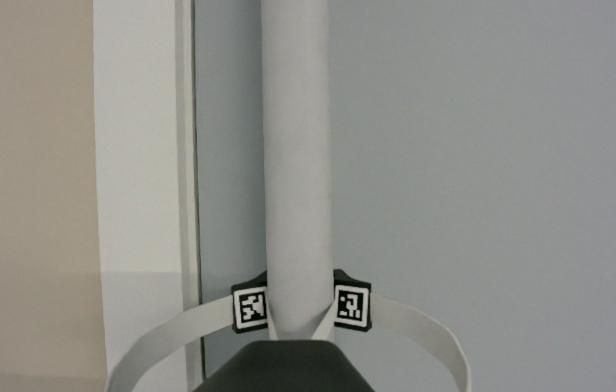

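move:
  blocking: false
  r2: {"base": {"translate_m": -0.08}, "pace": "slow"}

wait:
  seconds: 3
  cameras: ["r2_head_camera","r2_wrist_camera"]

Scene clock: 255.50 s.
move: r2 moving
r1: as last shown
r1.lidar_m: 0.88 0.83 1.17 2.18 2.29 2.06 1.97 2.09 2.64 2.54 1.13 0.92
r1.servo_current: wrist_yaw_rad=72(72) wrist_pitch_rad=33(46) wrist_roll_rad=46(59) gripper_m=39(46)
r1.wrist_depth_mm: - - - - - - - / - - - - - - - / - - - - - - - / - - - - - - - / - - - - - - - / - 190 195 - 189 - - / - 144 - 141 - - -
r2.base_odometry: x=-3.776 y=-1.502 heading=-2.860
r2.turned_by_wheels: +0.000
r2.turned_by_imu: -0.001
r2.base_tilt: forward=-0.6 right=+0.1
r2.lidar_m: 0.40 0.50 0.70 1.86 1.98 2.77 1.91 1.91 2.98 1.68 0.66 0.49
r2.base_status: translate_m moving
r2.joint_positions: lift_m=+0.900 arm_m=+0.000 wrist_yaw_rad=+0.003 wrist_pitch_rad=+0.001 wrist_roll_rad=+0.000 gripper_m=-0.029
r2.joint_status: not commanded
r2.measured_speeds: translate_m=-0.051 strafe_m=-0.001 rotate_rad=+0.001 lift_m=+0.000 arm_m=+0.000 wrist_yaw_rad=+0.000 wrist_pitch_rad=+0.000 wrist_roll_rad=+0.000
r2.motor_effort: lift_m=+20(20) arm_m=-4(4) wheel_0=-9(11) wheel_1=-10(10) wheel_2=+17(20)
r2.servo_current: wrist_yaw_rad=59(59) wrist_pitch_rad=39(46) wrist_roll_rad=46(52) gripper_m=117(117)
r2.hand_pose: x=+0.4596 y=-0.0865 z=+1.0777 quat_wxyz=(+1.000, +0.000, +0.001, +0.002) (m; r2's base frame)
r2.wrist_depth_mm: 263 243 244 163 237 234 229 / 265 246 246 164 237 233 231 / 265 247 248 165 239 236 232 / 266 248 250 165 241 236 234 / 268 250 251 167 242 239 234 / 270 252 185 167 180 239 237 / 272 252 253 - 244 239 237
pictures: none

Scene clock: 257.07 s.
earlier move: r2 done
r1.base_odometry: x=-0.931 y=+1.056 heading=-2.373
r1.turned_by_wheels: +0.000
r1.turned_by_imu: +0.000
r1.base_tilt: forward=-1.6 right=+1.2
r1.lidar_m: 0.89 0.85 1.17 2.16 2.26 2.05 1.96 2.09 2.63 2.53 1.13 0.98
r1.base_status: not commanded
r1.joint_positions: lift_m=+0.688 arm_m=+0.000 wrist_yaw_rad=+0.003 wrist_pitch_rad=+0.002 wrist_roll_rad=+1.568 gripper_m=+0.100
r1.joint_status: not commanded
r1.measured_speeds: all 0
r1.motor_effort: lift_m=+24(24) arm_m=+4(4) wheel_0=-1(2) wheel_1=+0(1) wheel_2=-1(1)
r1.servo_current: wrist_yaw_rad=52(72) wrist_pitch_rad=46(52) wrist_roll_rad=52(72) gripper_m=46(46)
r1.hand_pose: x=+0.4595 y=-0.0867 z=+0.8652 quat_wxyz=(+0.708, +0.706, +0.002, +0.000) (m; r1's base frame)
r1.wrist_depth_mm: - - - - - - - / - - - - - - - / - - - - - - - / - - - - - - - / - - - - - - - / - 190 196 - 189 - - / - 144 - 141 - - -
r2.base_odometry: x=-3.711 y=-1.483 heading=-2.861
r2.turned_by_wheels: +0.000
r2.turned_by_imu: -0.001
r2.base_tilt: forward=-0.6 right=+0.1
r2.lidar_m: 0.39 0.58 0.81 1.87 1.98 2.77 1.83 1.86 2.99 1.89 0.70 0.49
r2.base_status: done
r2.joint_positions: lift_m=+0.900 arm_m=+0.000 wrist_yaw_rad=+0.003 wrist_pitch_rad=+0.001 wrist_roll_rad=+0.000 gripper_m=-0.029
r2.joint_status: not commanded
r2.measured_speeds: all 0
r2.motor_effort: lift_m=+20(20) arm_m=-4(5) wheel_0=-12(15) wheel_1=-7(10) wheel_2=+15(21)
r2.servo_current: wrist_yaw_rad=52(59) wrist_pitch_rad=39(46) wrist_roll_rad=39(59) gripper_m=111(124)
r2.hand_pose: x=+0.4596 y=-0.0865 z=+1.0777 quat_wxyz=(+1.000, +0.000, +0.001, +0.002) (m; r2's base frame)
r2.wrist_depth_mm: 330 327 240 162 241 241 242 / 334 329 242 165 242 243 243 / 336 332 245 166 243 244 244 / 340 332 246 165 246 246 247 / 342 336 248 166 247 248 246 / 343 336 185 167 181 248 248 / 345 338 250 - 249 250 248
wait: 1.57 of 3 s (r2 has come to rest)
pictures: r2_head_camera, r2_wrist_camera
Images, in order (width x height): r2_head_camera 420x560, r2_wrist_camera 616x392.

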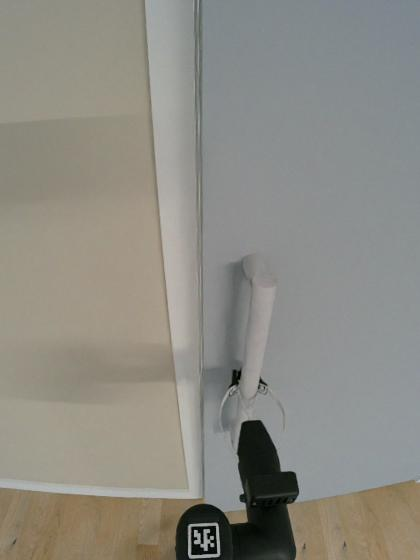

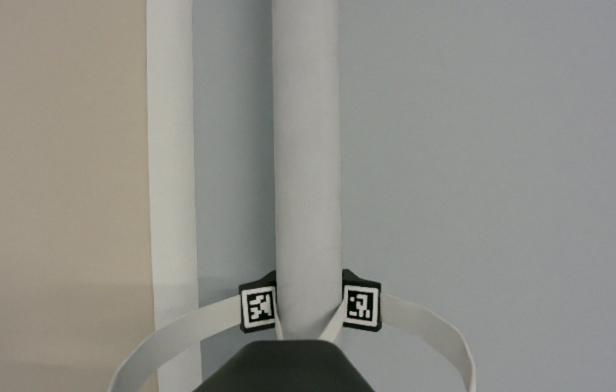

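move:
  blocking: false
  r2: {"base": {"translate_m": -0.185, "strafe_m": -0.051}, "pace": "slow"}

wait:
  seconds: 5

move:
  blocking: false
  r2: {"base": {"translate_m": -0.183, "strafe_m": -0.146}, "joints": {"wrist_yaw_rad": 0.2}, "speeds": {"wrist_yaw_rad": 0.08}, "pace": "slow"}

wait:
  seconds: 5
  cameras: ["r2_head_camera","r2_wrist_camera"]

Scene clock: 262.73 s.
move: r2 moving
r1: as last shown
r1.base_tilt: forward=-1.6 right=+1.3
r1.lidar_m: 0.89 0.86 1.15 2.18 2.26 2.05 1.96 2.10 2.63 2.55 1.15 1.00
r1.servo_current: wrist_yaw_rad=46(59) wrist_pitch_rad=46(52) wrist_roll_rad=52(59) gripper_m=39(46)
r1.wrist_depth_mm: - - - - - - - / - - - - - - - / - - - - - - - / - - - - - - - / - - - - - - - / - 189 196 - 189 - - / - 144 - 141 - - -
r2.base_odometry: x=-3.700 y=-1.476 heading=-2.861
r2.turned_by_wheels: +0.000
r2.turned_by_imu: +0.000
r2.base_tilt: forward=-0.6 right=+0.1
r2.lidar_m: 0.41 0.59 0.84 1.86 1.99 2.78 1.83 1.86 2.98 1.96 0.71 0.48
r2.base_status: translate_m moving; strafe_m moving
r2.joint_positions: lift_m=+0.900 arm_m=+0.000 wrist_yaw_rad=+0.003 wrist_pitch_rad=+0.001 wrist_roll_rad=+0.000 gripper_m=-0.029
r2.joint_status: not commanded
r2.measured_speeds: translate_m=-0.048 strafe_m=-0.013 rotate_rad=+0.002 lift_m=+0.000 arm_m=+0.000 wrist_yaw_rad=+0.000 wrist_pitch_rad=+0.000 wrist_roll_rad=+0.000
r2.motor_effort: lift_m=+20(20) arm_m=-4(4) wheel_0=-11(17) wheel_1=-11(12) wheel_2=+19(19)
r2.servo_current: wrist_yaw_rad=46(59) wrist_pitch_rad=39(46) wrist_roll_rad=46(72) gripper_m=111(117)
r2.hand_pose: x=+0.4596 y=-0.0865 z=+1.0777 quat_wxyz=(+1.000, +0.000, +0.001, +0.002) (m; r2's base frame)
r2.wrist_depth_mm: 342 338 242 163 242 242 243 / 349 340 242 165 243 244 243 / 349 343 244 166 245 246 245 / 349 343 245 165 247 248 246 / 351 347 247 168 248 249 249 / 355 349 185 167 180 250 250 / 357 351 249 - 250 250 251
pictures: none

Scene clock: 265.40 s.
earlier move: r2 done
r1.base_odometry: x=-0.931 y=+1.056 heading=-2.373
r1.turned_by_wheels: +0.000
r1.turned_by_imu: +0.000
r1.base_tilt: forward=-1.6 right=+1.3
r1.lidar_m: 0.93 0.86 1.17 2.15 2.26 2.07 1.96 2.09 2.60 2.53 1.13 1.06
r1.base_status: not commanded
r1.joint_positions: lift_m=+0.688 arm_m=+0.000 wrist_yaw_rad=+0.003 wrist_pitch_rad=+0.002 wrist_roll_rad=+1.568 gripper_m=+0.100
r1.joint_status: not commanded
r1.measured_speeds: all 0
r1.motor_effort: lift_m=+24(24) arm_m=+4(4) wheel_0=-1(2) wheel_1=+0(1) wheel_2=-1(1)
r1.servo_current: wrist_yaw_rad=46(65) wrist_pitch_rad=46(52) wrist_roll_rad=65(78) gripper_m=39(52)
r1.hand_pose: x=+0.4595 y=-0.0867 z=+0.8652 quat_wxyz=(+0.708, +0.706, +0.002, +0.000) (m; r1's base frame)
r1.wrist_depth_mm: - 904 931 - - - - / - - - - - - - / - - - - - - - / - - - - - - - / - - - - - - - / - 190 196 - 189 - - / - 144 - 141 - - -
r2.base_odometry: x=-3.548 y=-1.383 heading=-2.860
r2.turned_by_wheels: +0.001
r2.turned_by_imu: +0.002
r2.base_tilt: forward=-0.6 right=+0.1
r2.lidar_m: 0.40 0.77 1.08 1.94 2.04 2.87 1.65 1.66 2.90 2.50 0.88 0.51
r2.base_status: done
r2.joint_positions: lift_m=+0.900 arm_m=+0.000 wrist_yaw_rad=+0.008 wrist_pitch_rad=+0.001 wrist_roll_rad=+0.000 gripper_m=-0.029
r2.joint_status: not commanded
r2.measured_speeds: all 0
r2.motor_effort: lift_m=+20(20) arm_m=-4(4) wheel_0=-4(17) wheel_1=-7(12) wheel_2=+17(22)
r2.servo_current: wrist_yaw_rad=65(72) wrist_pitch_rad=39(46) wrist_roll_rad=46(72) gripper_m=111(117)
r2.hand_pose: x=+0.4600 y=-0.0850 z=+1.0777 quat_wxyz=(+1.000, +0.000, +0.001, +0.004) (m; r2's base frame)
r2.wrist_depth_mm: - - 234 162 254 266 277 / - - 236 165 255 267 279 / - - 237 164 257 271 281 / - - 238 168 258 271 282 / - - 237 166 262 272 282 / - - 186 167 181 274 286 / - - 240 - 264 - 287
wait: 2.67 of 5 s (r2 has come to rest)
pictures: none

Scene clock: 265.90 s.
move: r2 moving
r1: as last shown
r1.lidar_m: 0.92 0.84 1.15 2.17 2.27 2.06 1.97 2.07 2.63 2.54 1.17 1.05
r1.servo_current: wrist_yaw_rad=33(59) wrist_pitch_rad=33(46) wrist_roll_rad=46(65) gripper_m=39(46)
r1.wrist_depth_mm: - 917 931 - - - - / - - - - - - - / - - - - - - - / - - - - - - - / - - - - - - - / - 190 195 - 189 - - / - 144 - 141 - - -
r2.base_odometry: x=-3.541 y=-1.372 heading=-2.859
r2.turned_by_wheels: +0.001
r2.turned_by_imu: +0.001
r2.base_tilt: forward=-0.6 right=+0.1
r2.lidar_m: 0.38 0.78 1.12 1.95 2.04 2.91 1.65 1.66 2.87 2.56 0.90 0.48
r2.base_status: translate_m moving; strafe_m moving
r2.joint_positions: lift_m=+0.900 arm_m=+0.000 wrist_yaw_rad=+0.040 wrist_pitch_rad=+0.001 wrist_roll_rad=+0.000 gripper_m=-0.029
r2.joint_status: wrist_yaw_rad moving
r2.measured_speeds: translate_m=-0.040 strafe_m=-0.032 rotate_rad=+0.001 lift_m=+0.000 arm_m=+0.000 wrist_yaw_rad=+0.081 wrist_pitch_rad=+0.000 wrist_roll_rad=+0.000
r2.motor_effort: lift_m=+20(20) arm_m=-4(4) wheel_0=-1(8) wheel_1=-10(11) wheel_2=+19(20)
r2.servo_current: wrist_yaw_rad=26(91) wrist_pitch_rad=39(46) wrist_roll_rad=33(52) gripper_m=117(117)
r2.hand_pose: x=+0.4626 y=-0.0759 z=+1.0777 quat_wxyz=(+1.000, +0.000, +0.001, +0.020) (m; r2's base frame)
r2.wrist_depth_mm: - - 235 162 253 263 272 / - - 236 163 255 265 276 / - - 236 165 255 267 276 / - - 237 167 257 270 276 / - - 239 167 258 268 279 / - - 186 168 180 272 281 / - - 241 - 262 274 283
pictures: none

Scene clock: 268.97 s.
earlier move: r2 done
r1.base_odometry: x=-0.931 y=+1.056 heading=-2.373
r1.turned_by_wheels: +0.000
r1.turned_by_imu: +0.000
r1.base_tilt: forward=-1.6 right=+1.3
r1.lidar_m: 0.96 0.85 1.15 2.17 2.27 2.06 1.98 2.08 2.63 2.55 1.12 1.04
r1.base_status: not commanded
r1.joint_positions: lift_m=+0.688 arm_m=+0.000 wrist_yaw_rad=+0.003 wrist_pitch_rad=+0.002 wrist_roll_rad=+1.568 gripper_m=+0.100
r1.joint_status: not commanded
r1.measured_speeds: all 0
r1.motor_effort: lift_m=+24(24) arm_m=+4(4) wheel_0=-1(2) wheel_1=+0(1) wheel_2=-1(1)
r1.servo_current: wrist_yaw_rad=46(72) wrist_pitch_rad=46(52) wrist_roll_rad=39(72) gripper_m=46(46)
r1.hand_pose: x=+0.4595 y=-0.0867 z=+0.8652 quat_wxyz=(+0.708, +0.706, +0.002, +0.000) (m; r1's base frame)
r1.wrist_depth_mm: - - - - - 1756 1205 / - 1118 1098 - - - - / - - - - - - - / - - - - - - - / - - - - - - - / - 190 195 - 190 - - / - 144 - 141 - - -
r2.base_odometry: x=-3.414 y=-1.192 heading=-2.858
r2.turned_by_wheels: +0.002
r2.turned_by_imu: +0.005
r2.base_tilt: forward=-0.7 right=+0.0
r2.lidar_m: 0.38 0.97 1.37 2.08 2.22 3.12 1.43 1.87 2.76 2.65 1.23 0.57
r2.base_status: done
r2.joint_positions: lift_m=+0.900 arm_m=+0.000 wrist_yaw_rad=+0.218 wrist_pitch_rad=+0.001 wrist_roll_rad=+0.000 gripper_m=-0.029
r2.joint_status: all done
r2.measured_speeds: all 0
r2.motor_effort: lift_m=+20(20) arm_m=-4(4) wheel_0=+17(21) wheel_1=-3(12) wheel_2=+19(22)
r2.servo_current: wrist_yaw_rad=104(111) wrist_pitch_rad=46(46) wrist_roll_rad=46(65) gripper_m=117(124)
r2.hand_pose: x=+0.4714 y=-0.0229 z=+1.0777 quat_wxyz=(+0.994, +0.000, +0.001, +0.109) (m; r2's base frame)
r2.wrist_depth_mm: - - 235 163 252 263 268 / - - 236 164 255 262 270 / - 233 237 170 255 264 271 / - - 238 171 256 265 274 / - - 240 166 257 265 273 / - 158 182 167 257 268 276 / - - 243 - 260 272 279
wait: 3.07 of 5 s (r2 has come to rest)
pictures: r2_head_camera, r2_wrist_camera
Images, in order (width x height): r2_head_camera 420x560, r2_wrist_camera 616x392.

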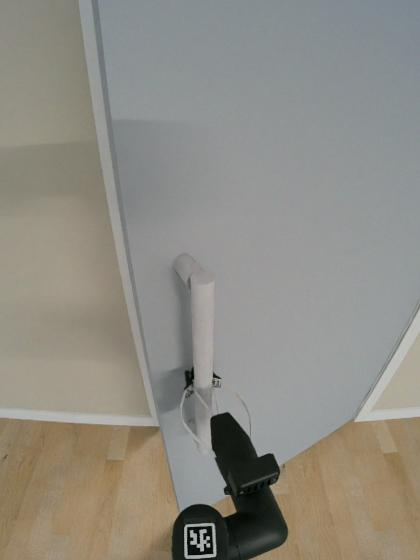

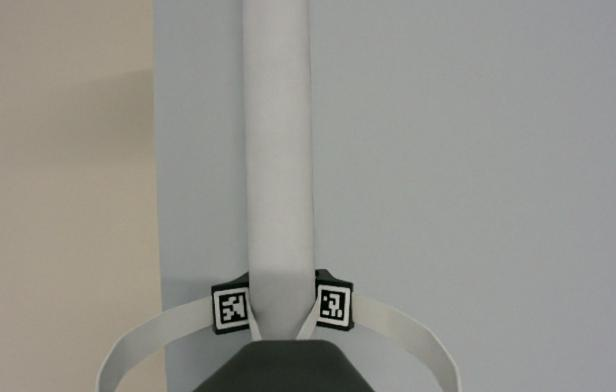

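move:
  blocking: false
  r2: {"base": {"translate_m": -0.167, "strafe_m": -0.186}, "joints": {"wrist_yaw_rad": 0.4}, "speeds": {"wrist_yaw_rad": 0.08}, "pace": "slow"}

wait:
  seconds: 6

move:
  blocking: false
  r2: {"base": {"translate_m": -0.1255, "strafe_m": -0.217}, "joints": {"wrist_yaw_rad": 0.6}, "speeds": {"wrist_yaw_rad": 0.08}, "pace": "slow"}

wait:
  seconds: 6
  cameras: ["r2_head_camera","r2_wrist_camera"]

Scene clock: 276.77 s.
move: r2 moving
r1: as last shown
r1.lidar_m: 0.92 0.85 1.19 2.16 2.28 2.08 1.97 2.08 2.63 2.56 1.14 1.04
r1.servo_current: wrist_yaw_rad=52(65) wrist_pitch_rad=39(46) wrist_roll_rad=59(59) gripper_m=39(46)
r1.wrist_depth_mm: - - - - - 1756 1205 / - 1098 1098 - - - - / - - - - - - - / - - - - - - - / - - - - - - - / - 189 196 - 190 - - / - 144 - 141 - - -
r2.base_odometry: x=-3.408 y=-1.181 heading=-2.855
r2.turned_by_wheels: +0.002
r2.turned_by_imu: +0.003
r2.base_tilt: forward=-0.6 right=+0.1
r2.lidar_m: 0.41 0.96 1.40 2.10 2.24 3.15 1.42 3.63 2.73 2.65 1.26 0.59
r2.base_status: translate_m moving; strafe_m moving
r2.joint_positions: lift_m=+0.900 arm_m=+0.000 wrist_yaw_rad=+0.250 wrist_pitch_rad=+0.001 wrist_roll_rad=+0.000 gripper_m=-0.029
r2.joint_status: wrist_yaw_rad moving
r2.measured_speeds: translate_m=-0.032 strafe_m=-0.037 rotate_rad=+0.001 lift_m=+0.000 arm_m=+0.000 wrist_yaw_rad=+0.080 wrist_pitch_rad=+0.000 wrist_roll_rad=+0.000
r2.motor_effort: lift_m=+20(20) arm_m=-4(4) wheel_0=+12(18) wheel_1=-7(9) wheel_2=+22(23)
r2.servo_current: wrist_yaw_rad=85(111) wrist_pitch_rad=39(46) wrist_roll_rad=52(52) gripper_m=104(117)
r2.hand_pose: x=+0.4720 y=-0.0133 z=+1.0777 quat_wxyz=(+0.992, +0.000, +0.001, +0.125) (m; r2's base frame)
r2.wrist_depth_mm: - - 236 163 251 258 265 / - - 237 163 252 259 266 / - - 237 168 252 260 268 / - - 238 169 255 263 268 / - - 242 166 256 264 270 / - - 185 167 255 265 271 / - - 242 - 259 270 273
pictures: none

Scene clock: 281.47 s.
earlier move: r2 off_target
r1.base_odometry: x=-0.931 y=+1.056 heading=-2.373
r1.turned_by_wheels: +0.000
r1.turned_by_imu: +0.000
r1.base_tilt: forward=-1.6 right=+1.3
r1.lidar_m: 0.95 0.86 1.17 2.17 2.28 2.06 1.98 2.09 2.64 2.53 1.16 1.05
r1.base_status: not commanded
r1.joint_positions: lift_m=+0.688 arm_m=+0.000 wrist_yaw_rad=+0.003 wrist_pitch_rad=+0.002 wrist_roll_rad=+1.568 gripper_m=+0.100
r1.joint_status: not commanded
r1.measured_speeds: all 0
r1.motor_effort: lift_m=+24(24) arm_m=+4(4) wheel_0=-1(2) wheel_1=+1(1) wheel_2=-1(1)
r1.servo_current: wrist_yaw_rad=46(78) wrist_pitch_rad=26(52) wrist_roll_rad=39(65) gripper_m=39(52)
r1.hand_pose: x=+0.4595 y=-0.0867 z=+0.8652 quat_wxyz=(+0.708, +0.706, +0.002, +0.000) (m; r1's base frame)
r1.wrist_depth_mm: - - - - - 1756 1205 / - - - - - 1661 1255 / - - - - - - 1118 / - - - - - - - / - - - - - - - / - 190 195 - 190 - - / - 144 - 140 - - -
r2.base_odometry: x=-3.306 y=-0.967 heading=-2.856
r2.turned_by_wheels: +0.000
r2.turned_by_imu: +0.131
r2.base_tilt: forward=-0.6 right=+0.0
r2.lidar_m: 0.39 0.47 1.80 2.28 2.55 1.49 1.31 3.04 2.49 2.40 1.25 0.59
r2.base_status: done
r2.joint_positions: lift_m=+0.900 arm_m=+0.000 wrist_yaw_rad=+0.422 wrist_pitch_rad=+0.001 wrist_roll_rad=+0.000 gripper_m=-0.029
r2.joint_status: wrist_yaw_rad off_target (ended at +0.421, target +0.400)
r2.measured_speeds: translate_m=+0.001 strafe_m=-0.001 rotate_rad=-0.001 lift_m=+0.000 arm_m=+0.000 wrist_yaw_rad=+0.000 wrist_pitch_rad=+0.000 wrist_roll_rad=+0.000
r2.on_its_own: wrist_yaw_rad is at rest, and its servo_current (130 mA) is outside its rest range (0 to 104 mA)
r2.motor_effort: lift_m=+20(21) arm_m=-4(5) wheel_0=+13(27) wheel_1=+2(10) wheel_2=+10(25)
r2.servo_current: wrist_yaw_rad=130(156) wrist_pitch_rad=33(46) wrist_roll_rad=39(59) gripper_m=111(117)
r2.hand_pose: x=+0.4698 y=+0.0383 z=+1.0777 quat_wxyz=(+0.978, +0.000, +0.001, +0.209) (m; r2's base frame)
r2.wrist_depth_mm: - - 244 169 238 236 235 / 1921 - 245 164 240 238 236 / - - 247 169 241 239 237 / - - 247 169 243 240 238 / - - 249 170 244 242 240 / - - 185 167 244 243 242 / - - 252 - 246 242 244
wait: 4.70 of 6 s (r2 has come to rest)
pictures: none

Scene clock: 281.97 s.
move: r2 moving
r1: as last shown
r1.lidar_m: 0.96 0.85 1.16 2.16 2.27 2.05 1.97 2.07 2.60 2.54 1.12 1.06
r1.motor_effort: lift_m=+24(24) arm_m=+4(4) wheel_0=-1(2) wheel_1=+0(1) wheel_2=-1(1)
r1.servo_current: wrist_yaw_rad=46(52) wrist_pitch_rad=39(46) wrist_roll_rad=59(65) gripper_m=39(52)
r1.wrist_depth_mm: - - - - - 1708 1205 / - - - - - 1708 1229 / - - - - - - 1118 / - - - - - - - / - - - - - - - / - 190 195 - 189 - - / - 143 - 140 - - -
r2.base_odometry: x=-3.303 y=-0.955 heading=-2.853
r2.turned_by_wheels: +0.002
r2.turned_by_imu: +0.003
r2.base_tilt: forward=-0.7 right=+0.0
r2.lidar_m: 0.39 0.46 1.80 2.28 2.55 1.46 1.29 2.97 2.46 2.41 1.26 0.61
r2.base_status: translate_m moving; strafe_m moving
r2.joint_positions: lift_m=+0.900 arm_m=+0.000 wrist_yaw_rad=+0.448 wrist_pitch_rad=+0.001 wrist_roll_rad=+0.000 gripper_m=-0.029
r2.joint_status: wrist_yaw_rad moving
r2.measured_speeds: translate_m=-0.024 strafe_m=-0.043 rotate_rad=+0.002 lift_m=+0.000 arm_m=+0.000 wrist_yaw_rad=+0.082 wrist_pitch_rad=+0.000 wrist_roll_rad=+0.000
r2.motor_effort: lift_m=+20(20) arm_m=-4(4) wheel_0=+16(19) wheel_1=-9(9) wheel_2=+20(21)
r2.servo_current: wrist_yaw_rad=20(137) wrist_pitch_rad=39(46) wrist_roll_rad=46(52) gripper_m=98(111)
r2.hand_pose: x=+0.4687 y=+0.0463 z=+1.0777 quat_wxyz=(+0.975, +0.000, +0.001, +0.222) (m; r2's base frame)
r2.wrist_depth_mm: - - 245 167 237 235 232 / 1983 - 245 163 238 236 234 / - - 247 168 240 236 235 / - - 248 168 242 238 236 / - - 249 168 243 240 237 / - 1983 182 167 242 241 238 / - 156 253 - 246 241 241
pictures: none

Scene clock: 285.93 s.
earlier move: r2 done
r1.base_odometry: x=-0.931 y=+1.056 heading=-2.373
r1.turned_by_wheels: +0.000
r1.turned_by_imu: +0.000
r1.base_tilt: forward=-1.6 right=+1.2
r1.lidar_m: 0.96 0.84 1.16 2.15 2.26 2.06 1.96 2.10 2.62 2.53 1.15 1.05
r1.base_status: not commanded
r1.joint_positions: lift_m=+0.688 arm_m=+0.000 wrist_yaw_rad=+0.003 wrist_pitch_rad=+0.002 wrist_roll_rad=+1.568 gripper_m=+0.100
r1.joint_status: not commanded
r1.measured_speeds: all 0
r1.motor_effort: lift_m=+24(24) arm_m=+4(4) wheel_0=-1(2) wheel_1=+0(1) wheel_2=-1(1)
r1.servo_current: wrist_yaw_rad=46(72) wrist_pitch_rad=46(52) wrist_roll_rad=39(72) gripper_m=46(52)
r1.hand_pose: x=+0.4595 y=-0.0867 z=+0.8652 quat_wxyz=(+0.708, +0.706, +0.002, +0.000) (m; r1's base frame)
r1.wrist_depth_mm: - - - - - 1708 1205 / - - - - - 1708 1229 / - - 1281 - - - 1160 / - - - - - - - / - - - - - - - / - 190 195 - 189 - - / - 144 - 141 - - -
r2.base_odometry: x=-3.248 y=-0.723 heading=-2.854
r2.turned_by_wheels: -0.001
r2.turned_by_imu: +0.325
r2.base_tilt: forward=-0.7 right=+0.1
r2.lidar_m: 0.40 0.48 2.46 2.59 3.49 1.33 3.32 2.36 2.27 1.39 0.85 0.55
r2.base_status: done
r2.joint_positions: lift_m=+0.900 arm_m=+0.000 wrist_yaw_rad=+0.621 wrist_pitch_rad=+0.001 wrist_roll_rad=+0.000 gripper_m=-0.029
r2.joint_status: all done
r2.measured_speeds: all 0
r2.on_its_own: wrist_yaw_rad is at rest, and its servo_current (130 mA) is outside its rest range (0 to 104 mA)
r2.motor_effort: lift_m=+20(20) arm_m=-4(5) wheel_0=+10(28) wheel_1=-1(11) wheel_2=+11(27)
r2.servo_current: wrist_yaw_rad=130(156) wrist_pitch_rad=46(46) wrist_roll_rad=52(59) gripper_m=104(117)
r2.hand_pose: x=+0.4564 y=+0.0966 z=+1.0777 quat_wxyz=(+0.952, +0.000, +0.000, +0.305) (m; r2's base frame)
r2.wrist_depth_mm: - - - 165 216 194 - / - - - 163 217 194 180 / - - - 167 219 197 182 / - - - 167 220 198 183 / - - - 167 223 199 184 / - - 182 168 179 196 185 / - - - - 222 191 -
wait: 3.97 of 6 s (r2 has come to rest)
pictures: r2_head_camera, r2_wrist_camera
Images, in order (width x height): r2_head_camera 420x560, r2_wrist_camera 616x392.

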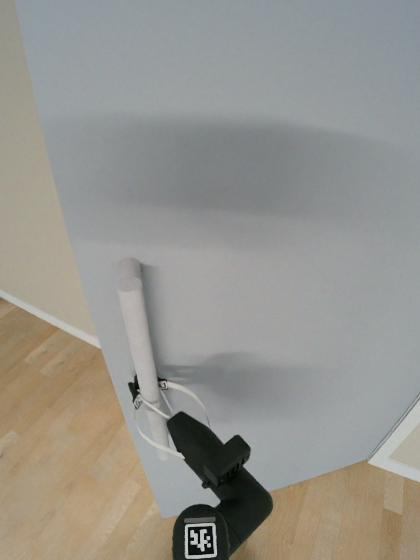

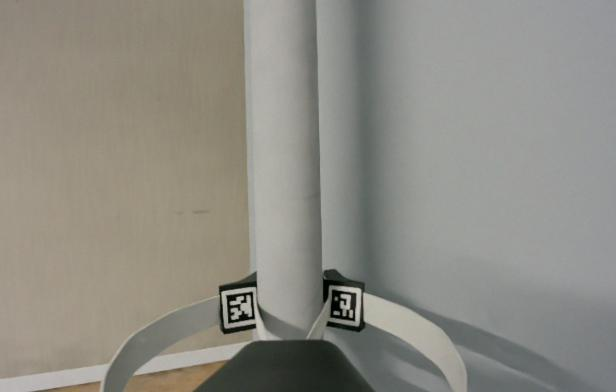

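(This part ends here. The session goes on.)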